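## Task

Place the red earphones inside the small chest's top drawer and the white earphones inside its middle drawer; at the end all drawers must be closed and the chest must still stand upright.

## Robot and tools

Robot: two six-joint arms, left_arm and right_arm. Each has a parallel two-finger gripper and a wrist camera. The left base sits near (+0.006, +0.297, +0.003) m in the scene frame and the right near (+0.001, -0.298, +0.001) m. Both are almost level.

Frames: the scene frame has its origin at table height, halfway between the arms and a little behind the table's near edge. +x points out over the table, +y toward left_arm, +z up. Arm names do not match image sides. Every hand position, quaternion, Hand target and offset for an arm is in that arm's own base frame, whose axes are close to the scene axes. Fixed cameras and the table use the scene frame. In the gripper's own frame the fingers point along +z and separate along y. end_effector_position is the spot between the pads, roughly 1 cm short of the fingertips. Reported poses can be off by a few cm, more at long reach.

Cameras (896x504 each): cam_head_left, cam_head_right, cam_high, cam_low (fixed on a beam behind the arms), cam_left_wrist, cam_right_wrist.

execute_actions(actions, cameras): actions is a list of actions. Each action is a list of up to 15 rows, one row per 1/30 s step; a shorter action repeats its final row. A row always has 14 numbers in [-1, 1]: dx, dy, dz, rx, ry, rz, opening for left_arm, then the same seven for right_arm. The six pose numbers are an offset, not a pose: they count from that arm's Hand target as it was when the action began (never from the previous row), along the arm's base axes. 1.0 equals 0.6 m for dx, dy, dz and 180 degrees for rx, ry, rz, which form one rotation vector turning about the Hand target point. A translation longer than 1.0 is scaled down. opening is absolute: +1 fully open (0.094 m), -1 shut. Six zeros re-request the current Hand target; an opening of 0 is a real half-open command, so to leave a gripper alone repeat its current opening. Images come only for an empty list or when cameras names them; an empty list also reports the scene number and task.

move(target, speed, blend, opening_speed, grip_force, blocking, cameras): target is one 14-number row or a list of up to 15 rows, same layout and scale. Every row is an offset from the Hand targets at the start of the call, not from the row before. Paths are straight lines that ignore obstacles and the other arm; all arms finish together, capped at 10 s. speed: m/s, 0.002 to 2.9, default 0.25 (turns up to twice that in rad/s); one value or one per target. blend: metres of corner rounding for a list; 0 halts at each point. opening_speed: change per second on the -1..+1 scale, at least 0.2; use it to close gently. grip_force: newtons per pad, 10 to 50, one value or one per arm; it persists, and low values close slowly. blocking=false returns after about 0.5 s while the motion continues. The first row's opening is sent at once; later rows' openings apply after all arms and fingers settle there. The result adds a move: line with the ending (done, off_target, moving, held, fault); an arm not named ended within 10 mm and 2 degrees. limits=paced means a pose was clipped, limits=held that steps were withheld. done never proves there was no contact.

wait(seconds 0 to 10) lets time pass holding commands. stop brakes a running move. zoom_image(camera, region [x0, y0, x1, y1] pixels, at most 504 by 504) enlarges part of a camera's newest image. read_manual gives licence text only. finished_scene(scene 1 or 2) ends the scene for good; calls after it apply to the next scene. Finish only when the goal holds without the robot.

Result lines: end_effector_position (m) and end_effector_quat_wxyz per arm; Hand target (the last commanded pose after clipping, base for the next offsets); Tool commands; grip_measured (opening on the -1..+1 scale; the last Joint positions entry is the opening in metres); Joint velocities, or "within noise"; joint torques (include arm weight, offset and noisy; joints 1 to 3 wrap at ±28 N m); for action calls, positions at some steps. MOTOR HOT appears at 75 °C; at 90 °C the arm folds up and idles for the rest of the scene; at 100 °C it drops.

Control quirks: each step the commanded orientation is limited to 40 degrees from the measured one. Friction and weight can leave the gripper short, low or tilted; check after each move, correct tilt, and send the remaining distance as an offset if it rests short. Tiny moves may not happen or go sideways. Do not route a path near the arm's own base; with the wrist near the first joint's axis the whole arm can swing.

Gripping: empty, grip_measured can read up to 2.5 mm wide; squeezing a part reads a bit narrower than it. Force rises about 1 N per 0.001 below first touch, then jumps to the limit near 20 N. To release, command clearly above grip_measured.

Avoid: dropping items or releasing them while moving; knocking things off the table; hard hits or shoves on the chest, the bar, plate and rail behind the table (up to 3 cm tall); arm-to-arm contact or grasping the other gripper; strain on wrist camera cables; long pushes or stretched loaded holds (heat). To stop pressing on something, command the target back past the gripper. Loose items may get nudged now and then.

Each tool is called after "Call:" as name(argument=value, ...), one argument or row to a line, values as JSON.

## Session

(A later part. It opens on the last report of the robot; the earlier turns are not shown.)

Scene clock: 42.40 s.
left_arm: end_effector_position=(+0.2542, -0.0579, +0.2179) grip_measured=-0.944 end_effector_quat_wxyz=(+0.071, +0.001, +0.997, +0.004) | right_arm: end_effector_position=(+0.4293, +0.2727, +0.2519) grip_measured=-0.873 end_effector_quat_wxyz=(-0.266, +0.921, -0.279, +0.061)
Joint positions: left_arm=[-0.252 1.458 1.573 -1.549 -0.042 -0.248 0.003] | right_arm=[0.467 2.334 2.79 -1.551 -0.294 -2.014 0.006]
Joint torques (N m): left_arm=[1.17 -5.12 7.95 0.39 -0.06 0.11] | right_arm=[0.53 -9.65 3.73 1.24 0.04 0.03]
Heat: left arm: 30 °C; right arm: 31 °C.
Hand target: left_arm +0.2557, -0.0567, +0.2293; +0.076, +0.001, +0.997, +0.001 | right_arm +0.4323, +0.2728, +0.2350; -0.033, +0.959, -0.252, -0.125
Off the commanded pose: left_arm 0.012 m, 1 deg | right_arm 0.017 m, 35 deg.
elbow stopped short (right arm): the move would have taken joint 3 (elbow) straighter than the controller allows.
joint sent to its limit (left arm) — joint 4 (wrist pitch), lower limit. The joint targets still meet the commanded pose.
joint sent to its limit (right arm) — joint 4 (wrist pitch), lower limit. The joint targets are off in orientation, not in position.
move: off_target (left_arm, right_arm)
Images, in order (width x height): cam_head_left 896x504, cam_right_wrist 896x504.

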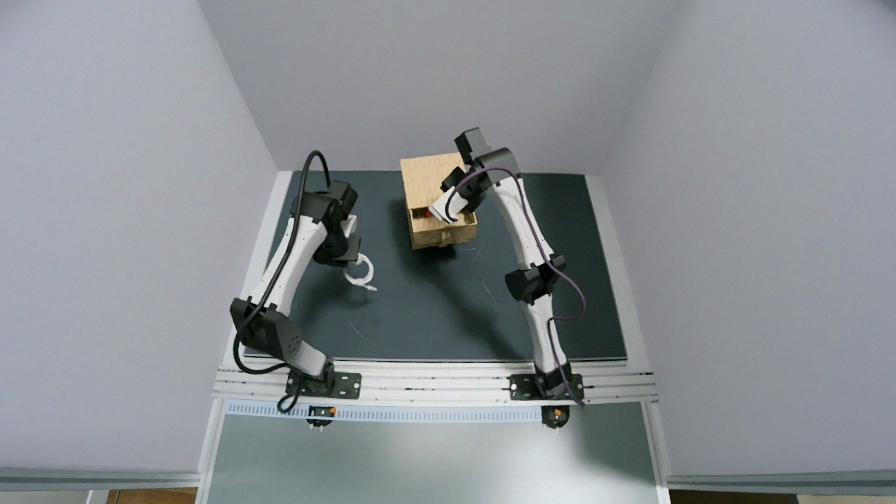

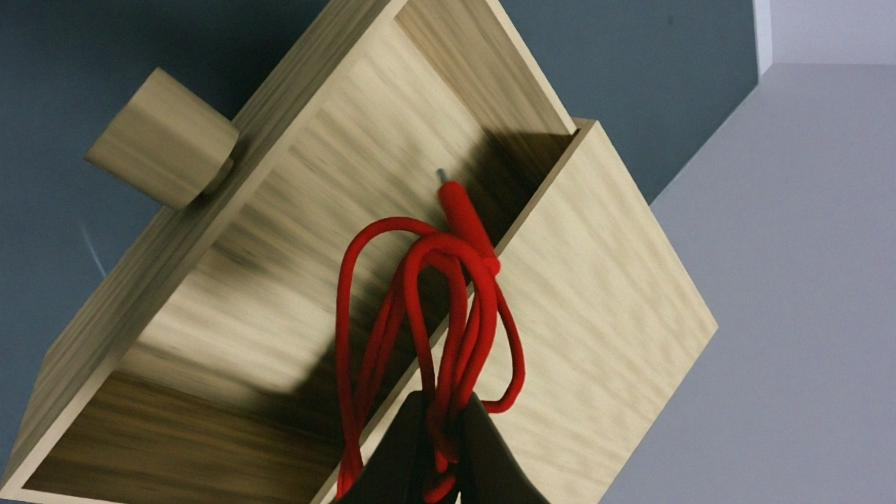

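Call:
move(
  target=[
    [0,0,0,0,0,0,-1,-0.03,-0.005,0,0,0,0,-1],
    [0,0,0,0,0,0,-1,-0.03,-0.005,-0.065,0,0,0,-1],
  ],
  speed=0.15,
  cameras=["cam_right_wrist","cam_head_left","cam_high"],
)

Call:
zoom_image(
  camera="cam_head_left",
  region=[380, 130, 520, 270],
)

Scene clock: 46.87 s.
left_arm: end_effector_position=(+0.2542, -0.0579, +0.2179) grip_measured=-0.944 end_effector_quat_wxyz=(+0.071, +0.001, +0.997, +0.004) | right_arm: end_effector_position=(+0.4151, +0.2716, +0.2021) grip_measured=-0.873 end_effector_quat_wxyz=(-0.203, +0.939, -0.278, +0.012)
Joint positions: left_arm=[-0.252 1.458 1.573 -1.549 -0.042 -0.248 0.003] | right_arm=[0.485 2.334 2.626 -1.551 -0.271 -2.039 0.006]
Joint torques (N m): left_arm=[1.16 -5.14 7.97 0.39 -0.06 0.11] | right_arm=[0.44 -11.9 3.97 0.92 -0.03 0.02]
Heat: left arm: 30 °C; right arm: 33 °C.
Hand target: left_arm +0.2557, -0.0567, +0.2293; +0.076, +0.001, +0.997, +0.001 | right_arm +0.4144, +0.2696, +0.1960; -0.033, +0.959, -0.253, -0.125
Off the commanded pose: left_arm 0.012 m, 1 deg | right_arm 0.006 m, 25 deg.
joint sent to its limit (left arm) — joint 4 (wrist pitch), lower limit. The joint targets still meet the commanded pose.
joint sent to its limit (right arm) — joint 4 (wrist pitch), lower limit. The joint targets are off in orientation, not in position.
move: off_target (left_arm, right_arm)
Images, in order (width x height): cam_head_left 896x504, cam_high 896x504, cam_right_wrist 896x504.

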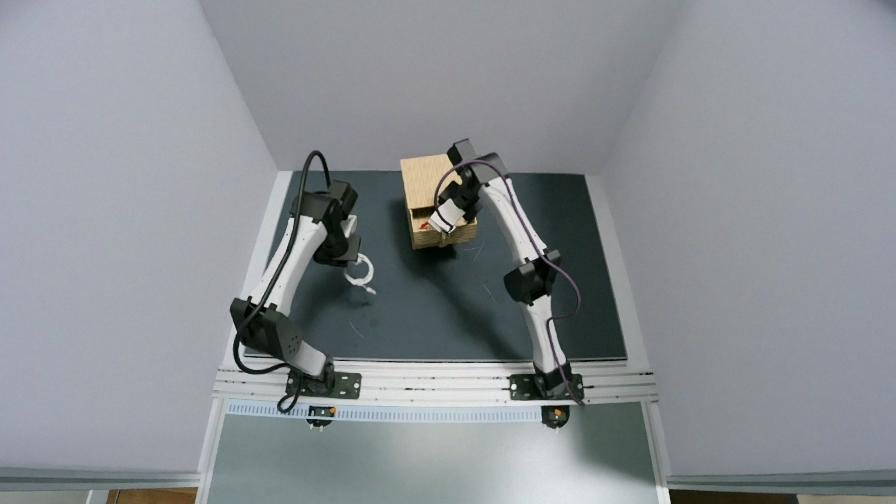

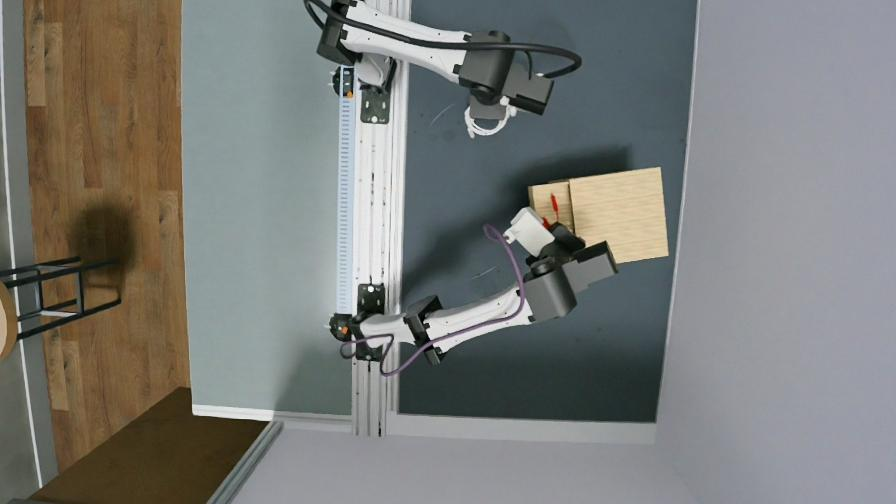

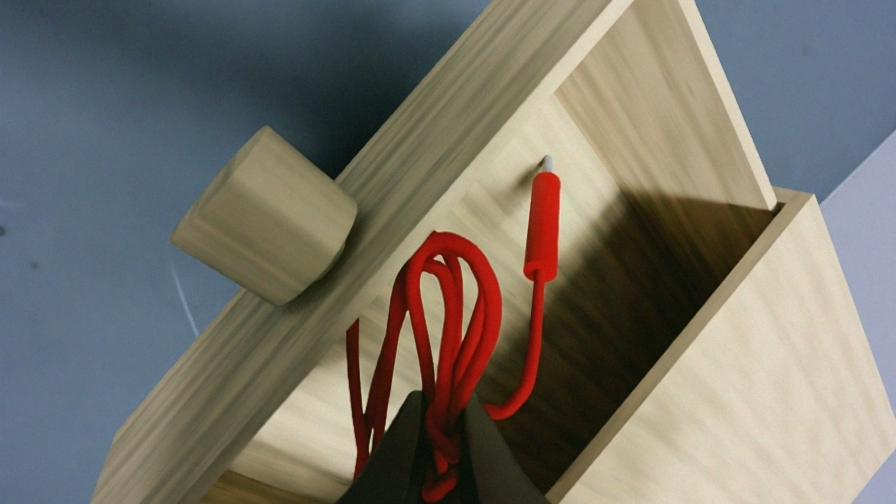

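Scaled by 3.600 from the camera's 896x504 image, which has a finer 1280x720 frame.

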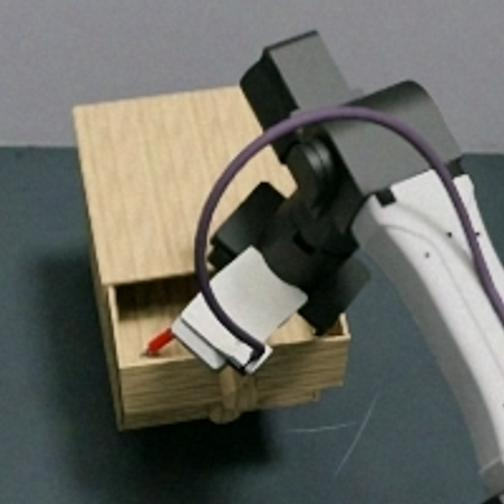

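Call:
move(
  target=[
    [0,0,0,0,0,0,-1,0.006,0.001,-0.015,0,0,0,-1],
    [0,0,0,0,0,0,-1,0.006,0.001,-0.015,0,0,0,-0.35],
    [0,0,0,0,0,0,-1,0.006,-0.01,0.15,0,0,-0.1,-0.35],
    [0,0,0,0,0,0,-1,-0.2,-0.2,0.18,0,0,-0.3,-0.35],
  ],
  speed=[0.15,0.2,0.2,0.35],
  blend=[0,0,0.03,0],
  cameras=["cam_right_wrist","cam_head_left","cam_high"],
)

Call:
zoom_image(
  camera="cam_head_left",
  region=[380, 130, 520, 270],
)

Scene clock: 52.13 s.
left_arm: end_effector_position=(+0.2542, -0.0579, +0.2179) grip_measured=-0.944 end_effector_quat_wxyz=(+0.071, +0.001, +0.997, +0.004) | right_arm: end_effector_position=(+0.2946, +0.1528, +0.3047) grip_measured=-0.352 end_effector_quat_wxyz=(-0.238, +0.716, -0.655, -0.030)
Joint positions: left_arm=[-0.252 1.458 1.573 -1.549 -0.042 -0.248 0.003] | right_arm=[0.336 1.609 2.003 -1.559 -0.273 -1.267 0.03]
Joint torques (N m): left_arm=[1.16 -5.11 7.95 0.39 -0.05 0.11] | right_arm=[-0.46 -6.93 3.84 1.25 -0.11 0.17]
Heat: left arm: 30 °C; right arm: 34 °C.
Hand target: left_arm +0.2557, -0.0567, +0.2293; +0.076, +0.001, +0.997, +0.001 | right_arm +0.2943, +0.1497, +0.3041; -0.086, +0.740, -0.660, -0.097
Off the commanded pose: left_arm 0.012 m, 1 deg | right_arm 0.003 m, 19 deg.
joint read past its limit (right arm) — joint 4 (wrist pitch), lower limit.
joint sent to its limit (left arm) — joint 4 (wrist pitch), lower limit. The joint targets still meet the commanded pose.
joint sent to its limit (right arm) — joint 4 (wrist pitch), lower limit. The joint targets are off in orientation, not in position.
move: off_target (left_arm, right_arm); target 2's new opening was sent with right_arm's hand 0.015 m and 25 deg from that target
Images, in order (width x height): cam_head_left 896x504, cam_high 896x504, cam_right_wrist 896x504.

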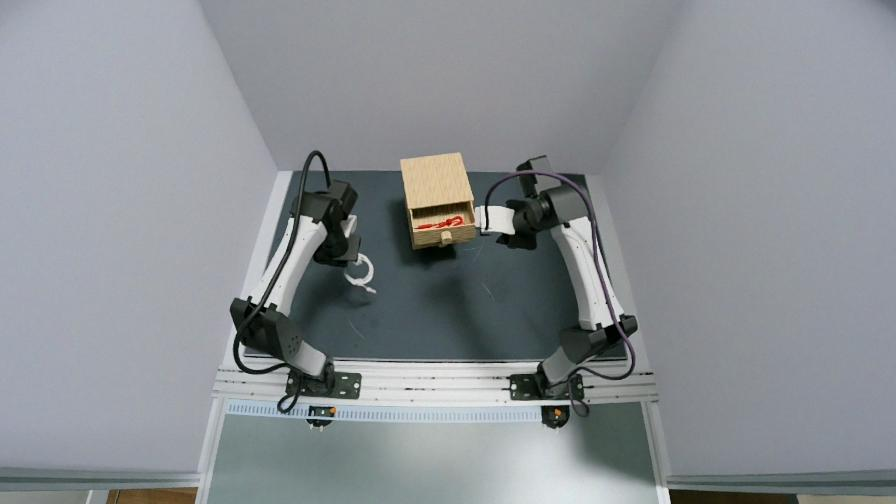

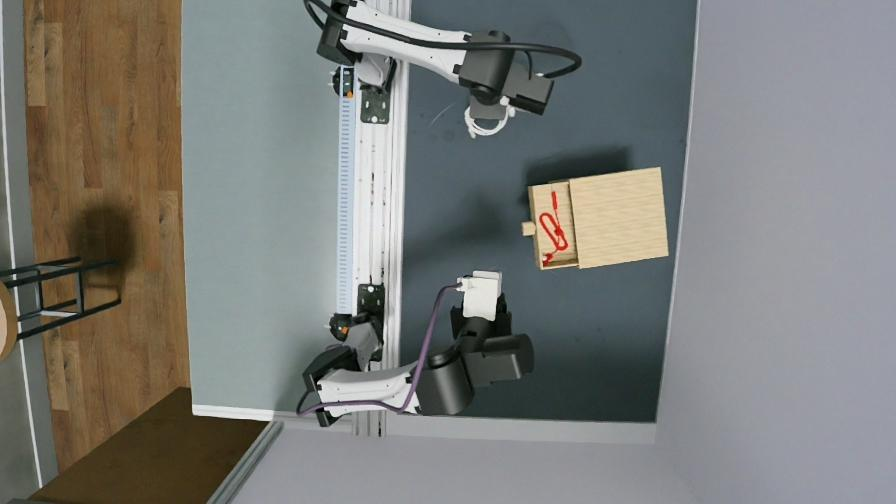

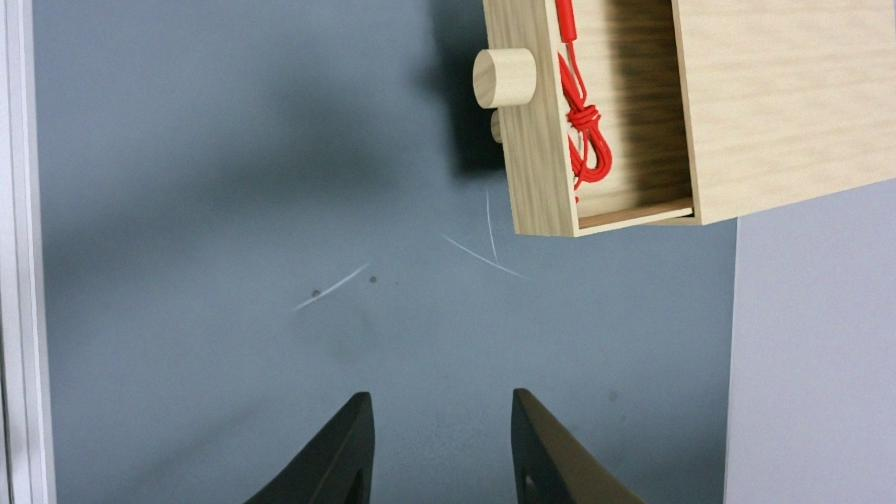

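Scaled by 3.600 from the camera's 896x504 image, which has a finer 1280x720 frame.

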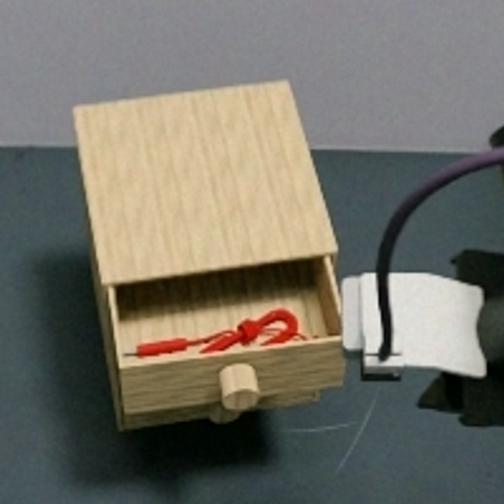

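Call:
move(
  target=[0,0,0,0,0,0,-1,-0.009,0.212,-0.195,-0.0065,-0.447,-0.044,-1],
  speed=0.35,
  cameras=["cam_right_wrist"],
)

Scene clock: 55.60 s.
left_arm: end_effector_position=(+0.2542, -0.0579, +0.2179) grip_measured=-0.944 end_effector_quat_wxyz=(+0.071, +0.001, +0.997, +0.004) | right_arm: end_effector_position=(+0.2875, +0.2800, +0.1952) grip_measured=-0.994 end_effector_quat_wxyz=(-0.500, +0.583, -0.495, +0.407)
Joint positions: left_arm=[-0.252 1.458 1.573 -1.549 -0.042 -0.248 0.003] | right_arm=[1.125 1.452 0.668 0.501 0.922 -1.324 0]
Joint torques (N m): left_arm=[1.16 -5.14 7.95 0.39 -0.06 0.11] | right_arm=[-0.01 -4.38 4.98 2.27 0.29 0.08]
Heat: left arm: 30 °C; right arm: 33 °C.
Hand target: left_arm +0.2557, -0.0567, +0.2293; +0.076, +0.001, +0.997, +0.001 | right_arm +0.2890, +0.2768, +0.1871; -0.491, +0.584, -0.495, +0.415
Off the commanded pose: left_arm 0.012 m, 1 deg | right_arm 0.009 m, 1 deg.
joint sent to its limit (left arm) — joint 4 (wrist pitch), lower limit. The joint targets still meet the commanded pose.
move: off_target (left_arm)
Images, in order (width x height): cam_right_wrist 896x504.

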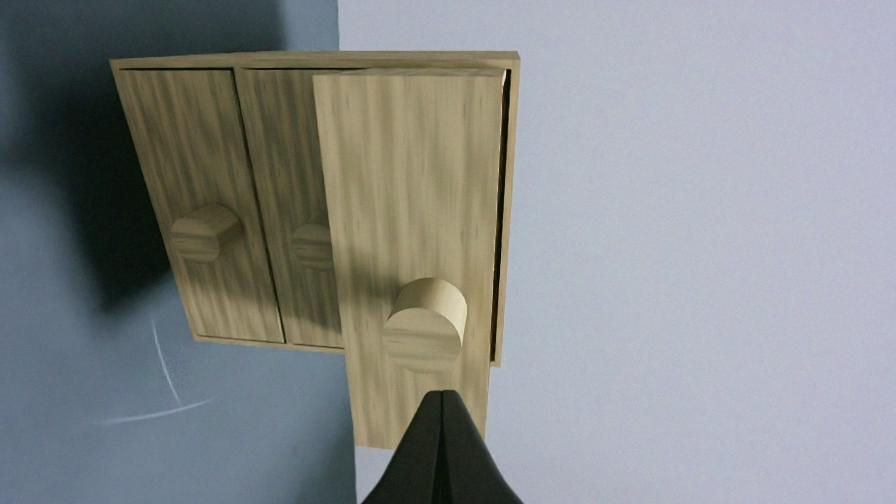

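Call:
move(
  target=[
    [0,0,0,0,0,0,-1,0.023,-0.045,-0.03,0,0,0,-1],
    [0,0,0,0,0,0,-1,0.255,-0.003,-0.008,0,0,0,-1],
    [0,0,0,0,0,0,-1,0.08,-0.036,-0.02,0,0,0,-1],
    [0,0,0,0,0,0,-1,0.08,-0.036,-0.135,0,0,0,0.25],
  ],
  speed=[0.15,0.1,0.2,0.2],
  cameras=["cam_right_wrist","cam_head_left"],
)

Scene clock: 61.87 s.
left_arm: end_effector_position=(+0.2542, -0.0579, +0.2179) grip_measured=-0.944 end_effector_quat_wxyz=(+0.071, +0.001, +0.997, +0.004) | right_arm: end_effector_position=(+0.3375, +0.2578, +0.1142) grip_measured=+0.248 end_effector_quat_wxyz=(-0.498, +0.582, -0.494, +0.411)
Joint positions: left_arm=[-0.252 1.458 1.573 -1.549 -0.042 -0.248 0.003] | right_arm=[0.933 1.78 0.539 1.014 0.742 -1.403 0.059]
Joint torques (N m): left_arm=[1.16 -5.12 7.94 0.39 -0.06 0.11] | right_arm=[0.46 -5.12 3.9 2.38 0.24 0.11]
Heat: left arm: 31 °C; right arm: 31 °C.
Hand target: left_arm +0.2557, -0.0567, +0.2293; +0.076, +0.001, +0.997, +0.001 | right_arm +0.3370, +0.2553, +0.1061; -0.491, +0.584, -0.495, +0.415
Off the commanded pose: left_arm 0.012 m, 1 deg | right_arm 0.008 m, 1 deg.
joint sent to its limit (left arm) — joint 4 (wrist pitch), lower limit. The joint targets still meet the commanded pose.
move: off_target (left_arm)
Images, in order (width x height): cam_head_left 896x504, cam_right_wrist 896x504.

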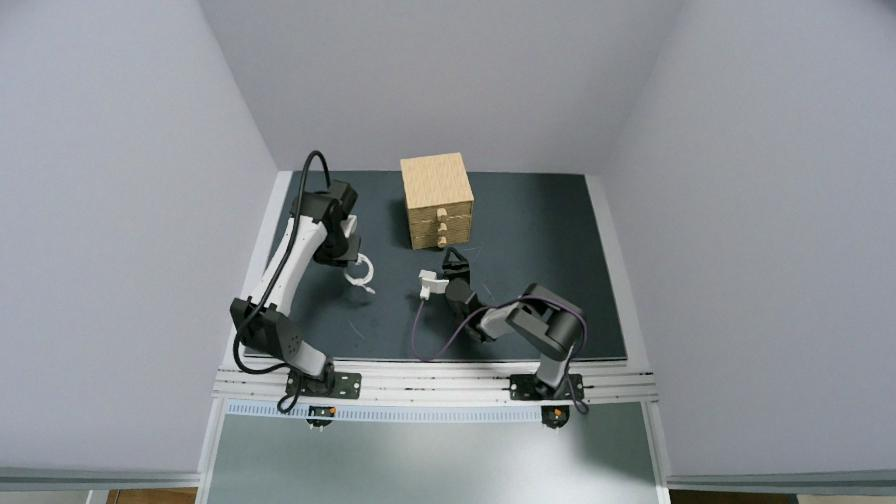

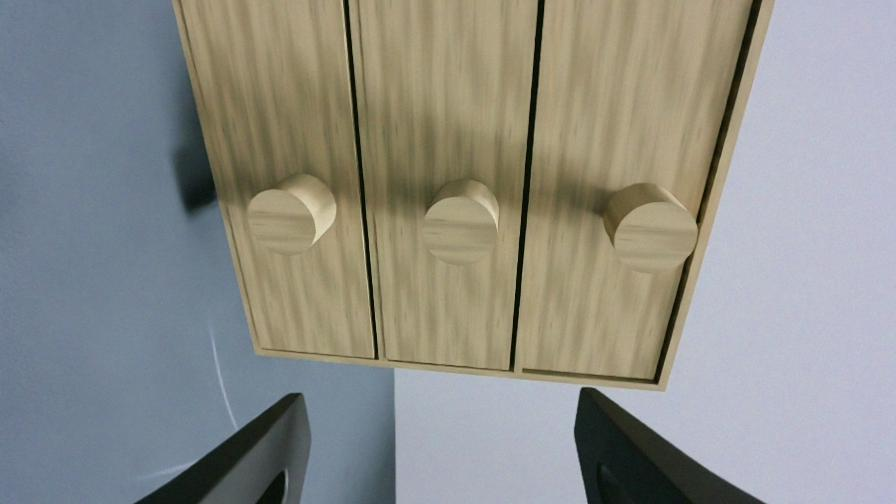

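Call:
move(
  target=[0,0,0,0,0,0,-1,0.175,0.04,0.0,0,0,0,0.25],
  speed=0.15,
  cameras=["cam_right_wrist"],
)

Scene clock: 63.53 s.
left_arm: end_effector_position=(+0.2542, -0.0579, +0.2179) grip_measured=-0.944 end_effector_quat_wxyz=(+0.071, +0.001, +0.997, +0.004) | right_arm: end_effector_position=(+0.4362, +0.2755, +0.1119) grip_measured=+0.248 end_effector_quat_wxyz=(-0.496, +0.577, -0.497, +0.417)
Joint positions: left_arm=[-0.252 1.458 1.573 -1.549 -0.042 -0.248 0.003] | right_arm=[0.75 2.02 0.88 0.948 0.581 -1.452 0.059]
Joint torques (N m): left_arm=[1.16 -5.14 7.94 0.39 -0.06 0.11] | right_arm=[-0.24 -7.6 7.46 2.08 -0.01 0.08]
Heat: left arm: 31 °C; right arm: 31 °C.
Hand target: left_arm +0.2557, -0.0567, +0.2293; +0.076, +0.001, +0.997, +0.001 | right_arm +0.4420, +0.2792, +0.1060; -0.491, +0.584, -0.495, +0.415
Off the commanded pose: left_arm 0.012 m, 1 deg | right_arm 0.009 m, 1 deg.
joint sent to its limit (left arm) — joint 4 (wrist pitch), lower limit. The joint targets still meet the commanded pose.
move: off_target (left_arm)
Images, in order (width x height): cam_right_wrist 896x504.

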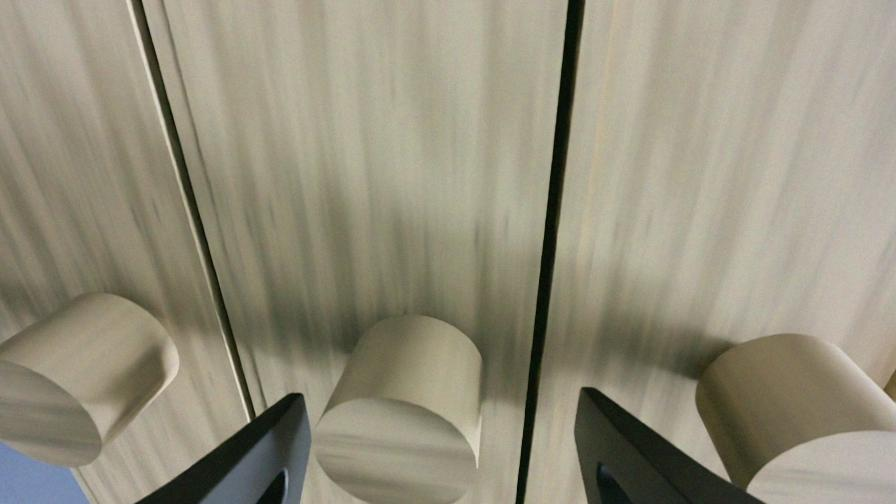

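Call:
move(
  target=[
    [0,0,0,0,0,0,-1,0.008,0.001,-0.02,0,0,0,0.25],
    [0,0,0,0,0,0,-1,0.008,0.001,-0.02,0,0,0,-1],
    [0,0,0,0,0,0,-1,-0.17,-0.029,-0.02,0,0,0,-1],
  ],
  speed=0.12,
  grip_force=[35,50],
  cameras=["cam_right_wrist","cam_head_left"],
)

Scene clock: 66.37 s.
left_arm: end_effector_position=(+0.2542, -0.0579, +0.2179) grip_measured=-0.934 end_effector_quat_wxyz=(+0.071, +0.001, +0.997, +0.004) | right_arm: end_effector_position=(+0.3462, +0.2641, +0.1059) grip_measured=-0.433 end_effector_quat_wxyz=(-0.510, +0.563, -0.495, +0.423)
Joint positions: left_arm=[-0.252 1.458 1.573 -1.549 -0.042 -0.248 0.003] | right_arm=[0.933 1.899 0.57 1.156 0.768 -1.421 0.027]
Joint torques (N m): left_arm=[1.17 -5.14 7.94 0.39 -0.06 0.11] | right_arm=[0.9 -9.42 2.37 1.5 0.04 0.29]
Heat: left arm: 31 °C; right arm: 31 °C.
Hand target: left_arm +0.2557, -0.0567, +0.2293; +0.076, +0.001, +0.997, +0.001 | right_arm +0.3400, +0.2618, +0.0939; -0.491, +0.584, -0.495, +0.415
Off the commanded pose: left_arm 0.012 m, 1 deg | right_arm 0.014 m, 3 deg.
joint sent to its limit (left arm) — joint 4 (wrist pitch), lower limit. The joint targets still meet the commanded pose.
grip_force (N): 35, 50
move: off_target (left_arm, right_arm)
Images, in order (width x height): cam_head_left 896x504, cam_right_wrist 896x504.

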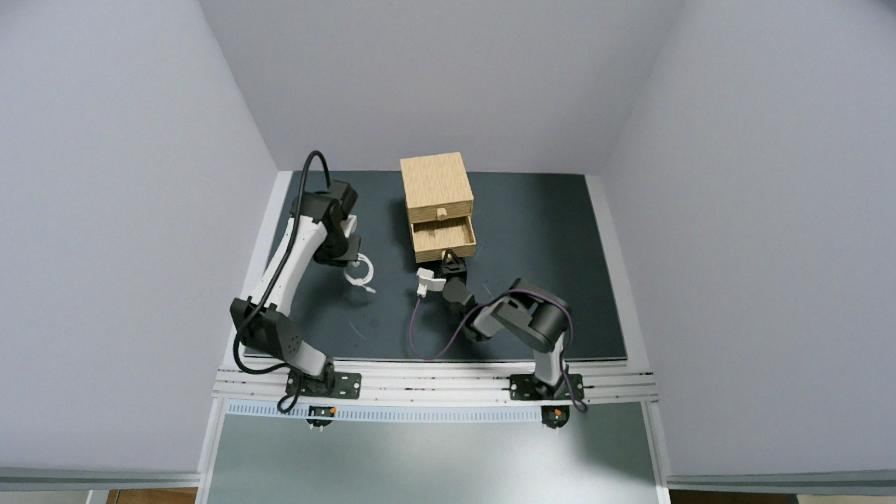

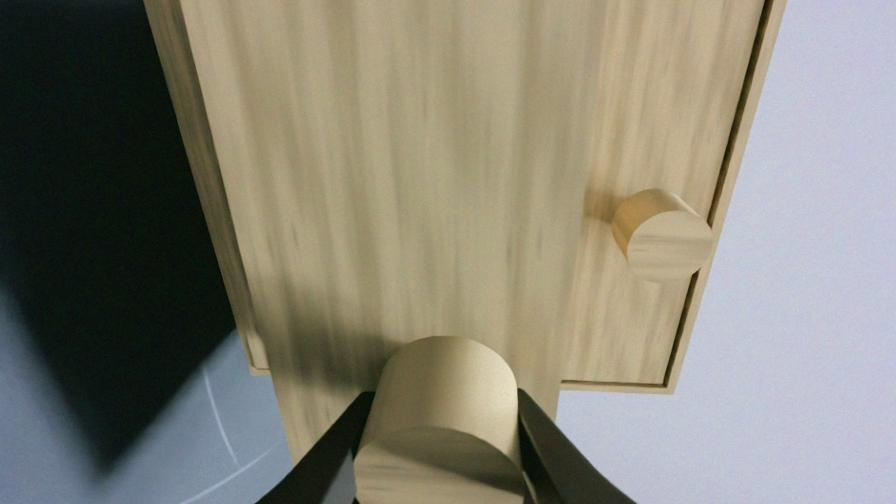

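Call:
move(
  target=[
    [0,0,0,0,0,0,-1,0,0,0,0,0,0,0.25],
    [0,0,0.05,0,0,0,-1,-0.12,-0.02,0,0,0,0,0.25],
    [0.027,-0.272,0.055,0.0117,-0.202,0.038,-1,-0.233,-0.3,0.26,0,0,0,0.25],
  ],
  speed=0.35,
  blend=[0,0.02,0],
  cameras=["cam_left_wrist","cam_head_left"],
)

Scene clock: 70.27 s.
left_arm: end_effector_position=(+0.2690, -0.2190, +0.2602) grip_measured=-0.933 end_effector_quat_wxyz=(+0.370, -0.046, +0.928, +0.026) | right_arm: end_effector_position=(+0.2005, +0.0814, +0.2439) grip_measured=+0.248 end_effector_quat_wxyz=(-0.490, +0.583, -0.493, +0.420)
Joint positions: left_arm=[-0.999 1.529 1.601 -1.25 -0.668 -0.96 0.003] | right_arm=[1.049 0.257 0.475 -0.481 0.872 -1.375 0.059]
Joint torques (N m): left_arm=[-0.06 -5.6 4.79 1.25 -0.86 -0.19] | right_arm=[-0.13 3.08 8.81 1.93 0.02 0.25]
Heat: left arm: 31 °C; right arm: 30 °C.
Hand target: left_arm +0.2719, -0.2200, +0.2623; +0.383, -0.056, +0.922, +0.023 | right_arm +0.2002, +0.0817, +0.2499; -0.491, +0.584, -0.495, +0.415
Off the commanded pose: left_arm 0.004 m, 2 deg | right_arm 0.006 m, 1 deg.
grip_force (N): 35, 50
move: done
Images, in order (width x height): cam_head_left 896x504, cam_left_wrist 896x504.

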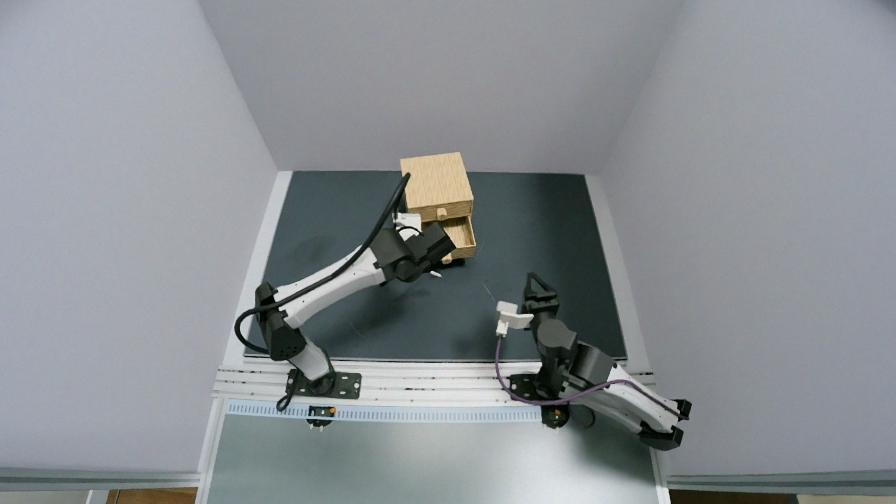

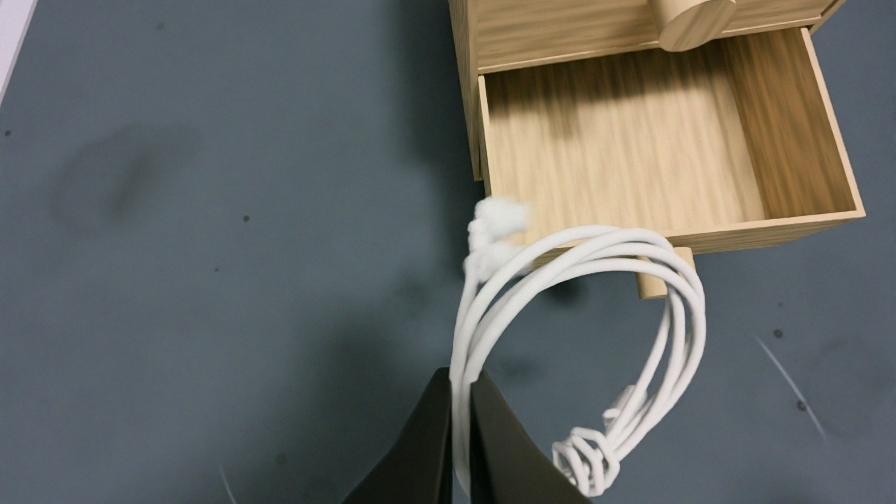

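Call:
move(
  target=[
    [0.195,-0.048,0.0,0.012,-0.085,0.011,-1,0,0,0,0,0,0,0.25],
    [0.195,-0.048,-0.08,0.012,-0.085,0.011,-1,0,0,0,0,0,0,0.25],
  ],
  speed=0.2,
  cameras=["cam_left_wrist","cam_head_left","cam_high"],
)

Call:
zoom_image(
  camera="cam_head_left",
  region=[380, 130, 520, 290],
)

Scene clock: 73.83 s.
left_arm: end_effector_position=(+0.3850, -0.2531, +0.2080) grip_measured=-0.933 end_effector_quat_wxyz=(+0.488, -0.056, +0.870, +0.040) | right_arm: end_effector_position=(+0.2005, +0.0815, +0.2438) grip_measured=+0.248 end_effector_quat_wxyz=(-0.490, +0.584, -0.493, +0.420)
Joint positions: left_arm=[-0.857 1.735 1.415 -0.528 -0.805 -0.666 0.003] | right_arm=[1.049 0.257 0.475 -0.481 0.871 -1.375 0.059]
Joint torques (N m): left_arm=[0.98 -8.83 5.03 1.89 -0.79 0.03] | right_arm=[-0.13 3.06 8.83 1.92 0.06 0.22]
Heat: left arm: 31 °C; right arm: 30 °C.
Hand target: left_arm +0.3889, -0.2488, +0.2143; +0.503, -0.068, +0.861, +0.039 | right_arm +0.2002, +0.0818, +0.2499; -0.491, +0.584, -0.495, +0.415
Off the commanded pose: left_arm 0.009 m, 2 deg | right_arm 0.006 m, 1 deg.
grip_force (N): 35, 50
move: done
Images, in order (width x height): cam_head_left 896x504, cam_high 896x504, cam_left_wrist 896x504.

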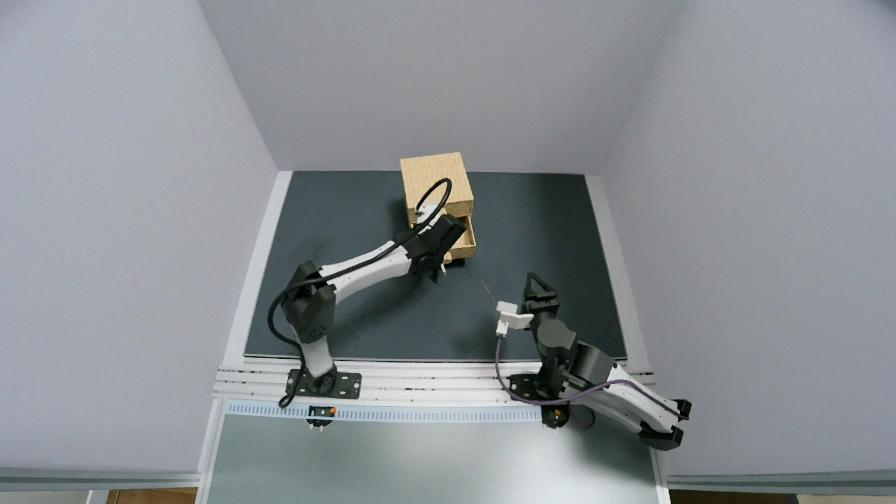

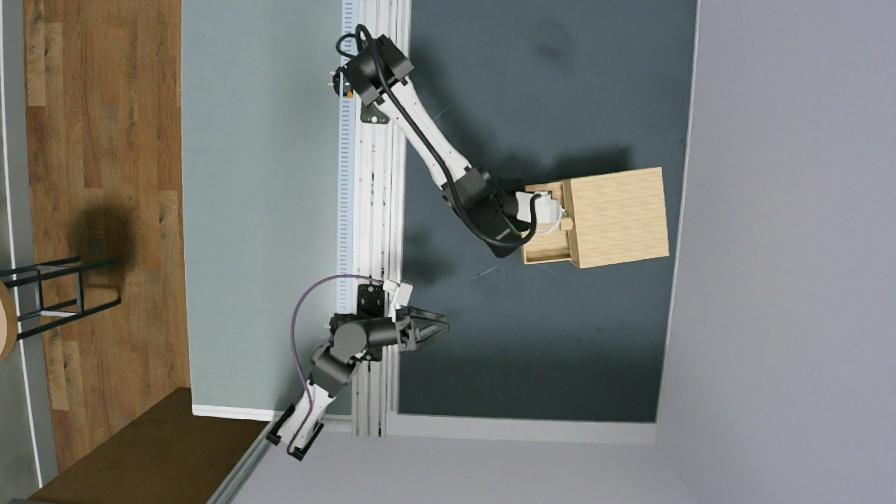

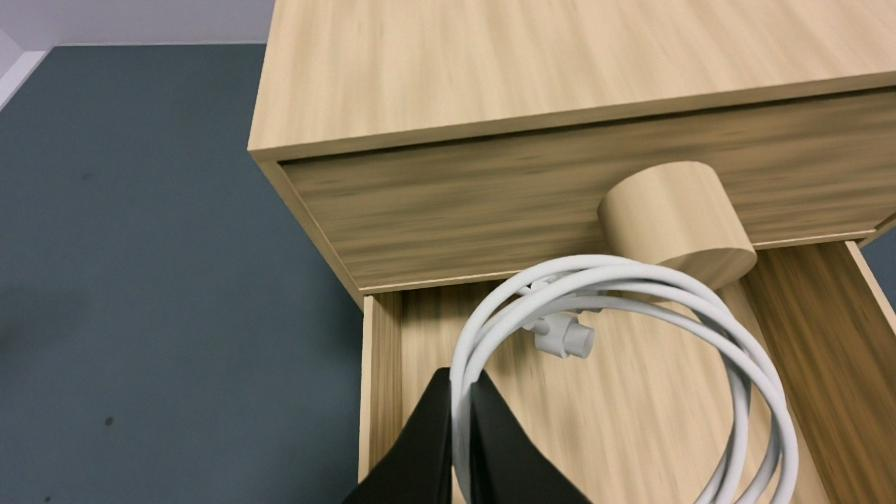

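Scaled by 3.150 from the camera's 896x504 image, which has a finer 1280x720 frame.

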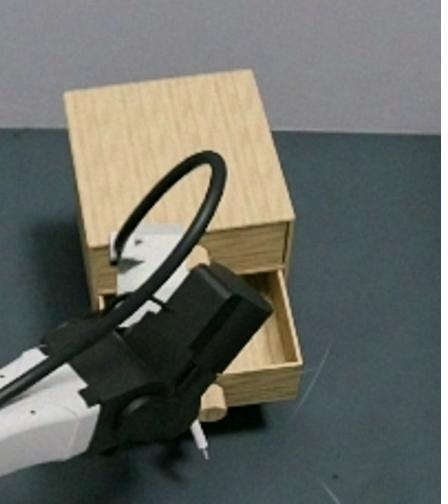

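Call:
move(
  target=[
    [0,0,0.13,0,0,0,-1,0,0,0,0,0,0,0.25],
    [0.02,0.003,0.13,0.019,-0.12,0,-1,0,0,0,0,0,0,0.25],
    [0.02,0.003,0.035,0.019,-0.12,0,-1,0,0,0,0,0,0,0.25],
  ],
  speed=0.15,
  cameras=["cam_left_wrist","cam_head_left","cam_low"],
)

Call:
zoom_image(
  camera="cam_head_left",
  region=[380, 130, 520, 290],
)

Call:
zoom_image(
  camera="cam_low",
  region=[390, 140, 630, 330],
)

Scene clock: 78.87 s.
left_arm: end_effector_position=(+0.4033, -0.2463, +0.2328) grip_measured=-0.933 end_effector_quat_wxyz=(+0.649, -0.051, +0.757, +0.057) | right_arm: end_effector_position=(+0.2005, +0.0815, +0.2438) grip_measured=+0.248 end_effector_quat_wxyz=(-0.490, +0.584, -0.493, +0.420)
Joint positions: left_arm=[-0.863 1.702 1.073 0.347 -1 -0.219 0.003] | right_arm=[1.049 0.257 0.475 -0.481 0.871 -1.375 0.059]
Joint torques (N m): left_arm=[-0.31 -7.61 4.92 2.31 -0.45 0.01] | right_arm=[-0.13 3.07 8.81 1.92 0.06 0.22]
Heat: left arm: 31 °C; right arm: 30 °C.
Hand target: left_arm +0.4009, -0.2469, +0.2351; +0.657, -0.059, +0.750, +0.052 | right_arm +0.2002, +0.0818, +0.2499; -0.491, +0.584, -0.495, +0.415
Off the commanded pose: left_arm 0.004 m, 2 deg | right_arm 0.006 m, 1 deg.
grip_force (N): 35, 50
move: done
Images, in order (width x height): cam_head_left 896x504, cam_low 896x504, cam_left_wrist 896x504.

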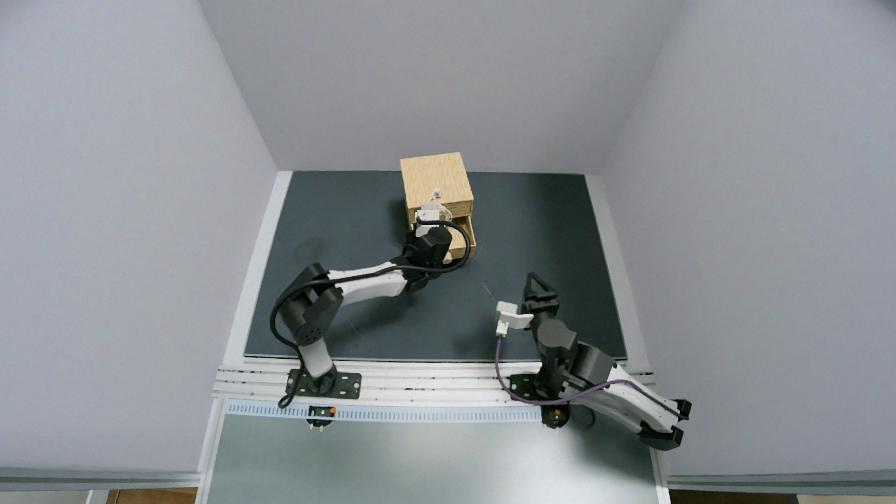

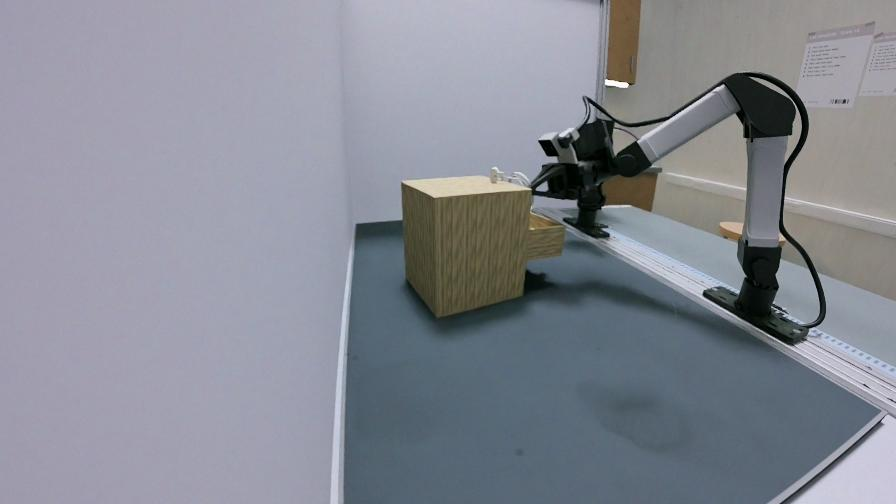

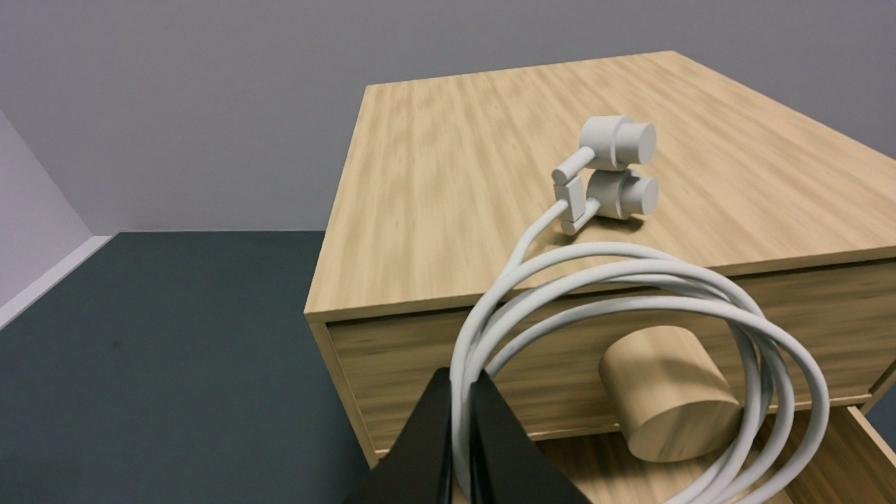

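Scaled by 3.150 from the camera's 896x504 image, which has a finer 1280x720 frame.

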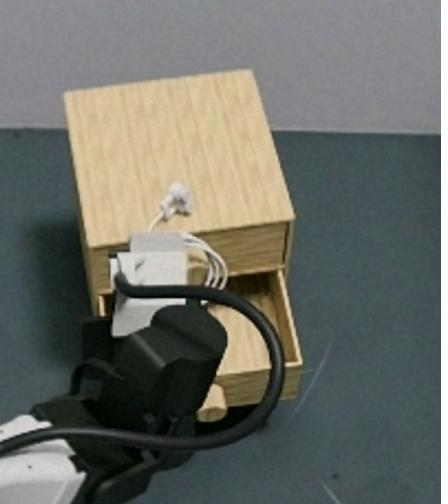

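Scaled by 2.100 from the camera's 896x504 image, which has a finer 1280x720 frame.

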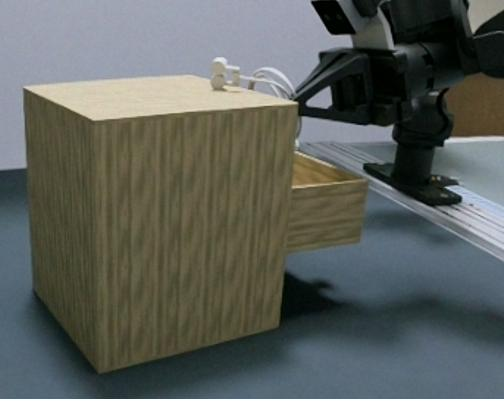

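Call:
move(
  target=[
    [-0.046,0.023,0,0,0,0,-1,0,0,0,0,0,0,0.25],
    [-0.046,0.023,-0.07,-0.016,0.099,0,-1,0,0,0,0,0,0,0.25],
    [-0.041,-0.01,-0.105,-0.016,0.099,0,-1,0,0,0,0,0,0,0.25],
  ],
  speed=0.15,
  cameras=["cam_left_wrist","cam_head_left"],
)

Call:
zoom_image(
  camera="cam_head_left",
  region=[380, 130, 520, 290],
)

Scene clock: 82.63 s.
left_arm: end_effector_position=(+0.3736, -0.2420, +0.1648) grip_measured=-0.933 end_effector_quat_wxyz=(+0.523, -0.056, +0.849, +0.060) | right_arm: end_effector_position=(+0.2005, +0.0815, +0.2438) grip_measured=+0.248 end_effector_quat_wxyz=(-0.490, +0.584, -0.493, +0.420)
Joint positions: left_arm=[-0.886 1.713 1.154 -0.242 -0.899 -0.633 0.003] | right_arm=[1.049 0.257 0.475 -0.481 0.871 -1.375 0.059]
Joint torques (N m): left_arm=[-0.65 -6.35 8.05 1.7 -0.53 -0.22] | right_arm=[-0.13 3.08 8.81 1.92 0.06 0.22]
Heat: left arm: 32 °C; right arm: 31 °C.
Hand target: left_arm +0.3764, -0.2528, +0.1722; +0.531, -0.067, +0.844, +0.041 | right_arm +0.2002, +0.0818, +0.2499; -0.491, +0.584, -0.495, +0.415
Off the commanded pose: left_arm 0.013 m, 3 deg | right_arm 0.006 m, 1 deg.
grip_force (N): 35, 50
move: off_target (left_arm)
Images, in order (width x height): cam_head_left 896x504, cam_left_wrist 896x504.

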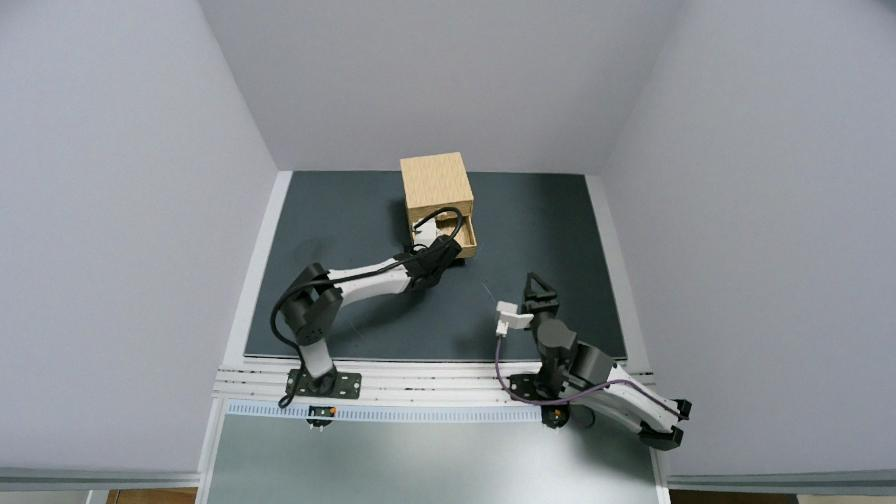

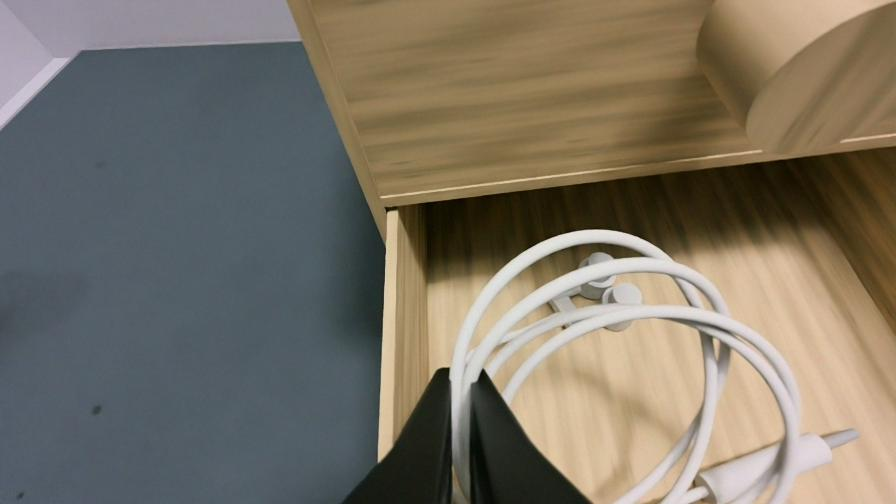

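Scaled by 3.150 from the camera's 896x504 image, which has a finer 1280x720 frame.

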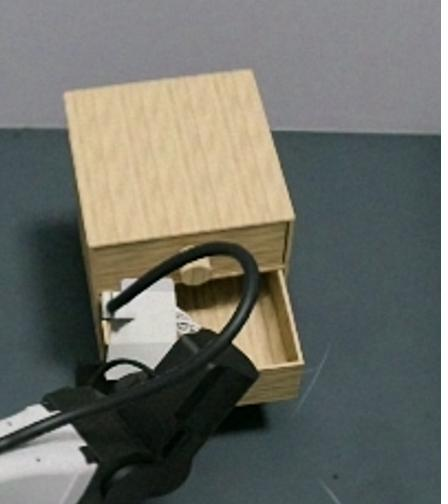

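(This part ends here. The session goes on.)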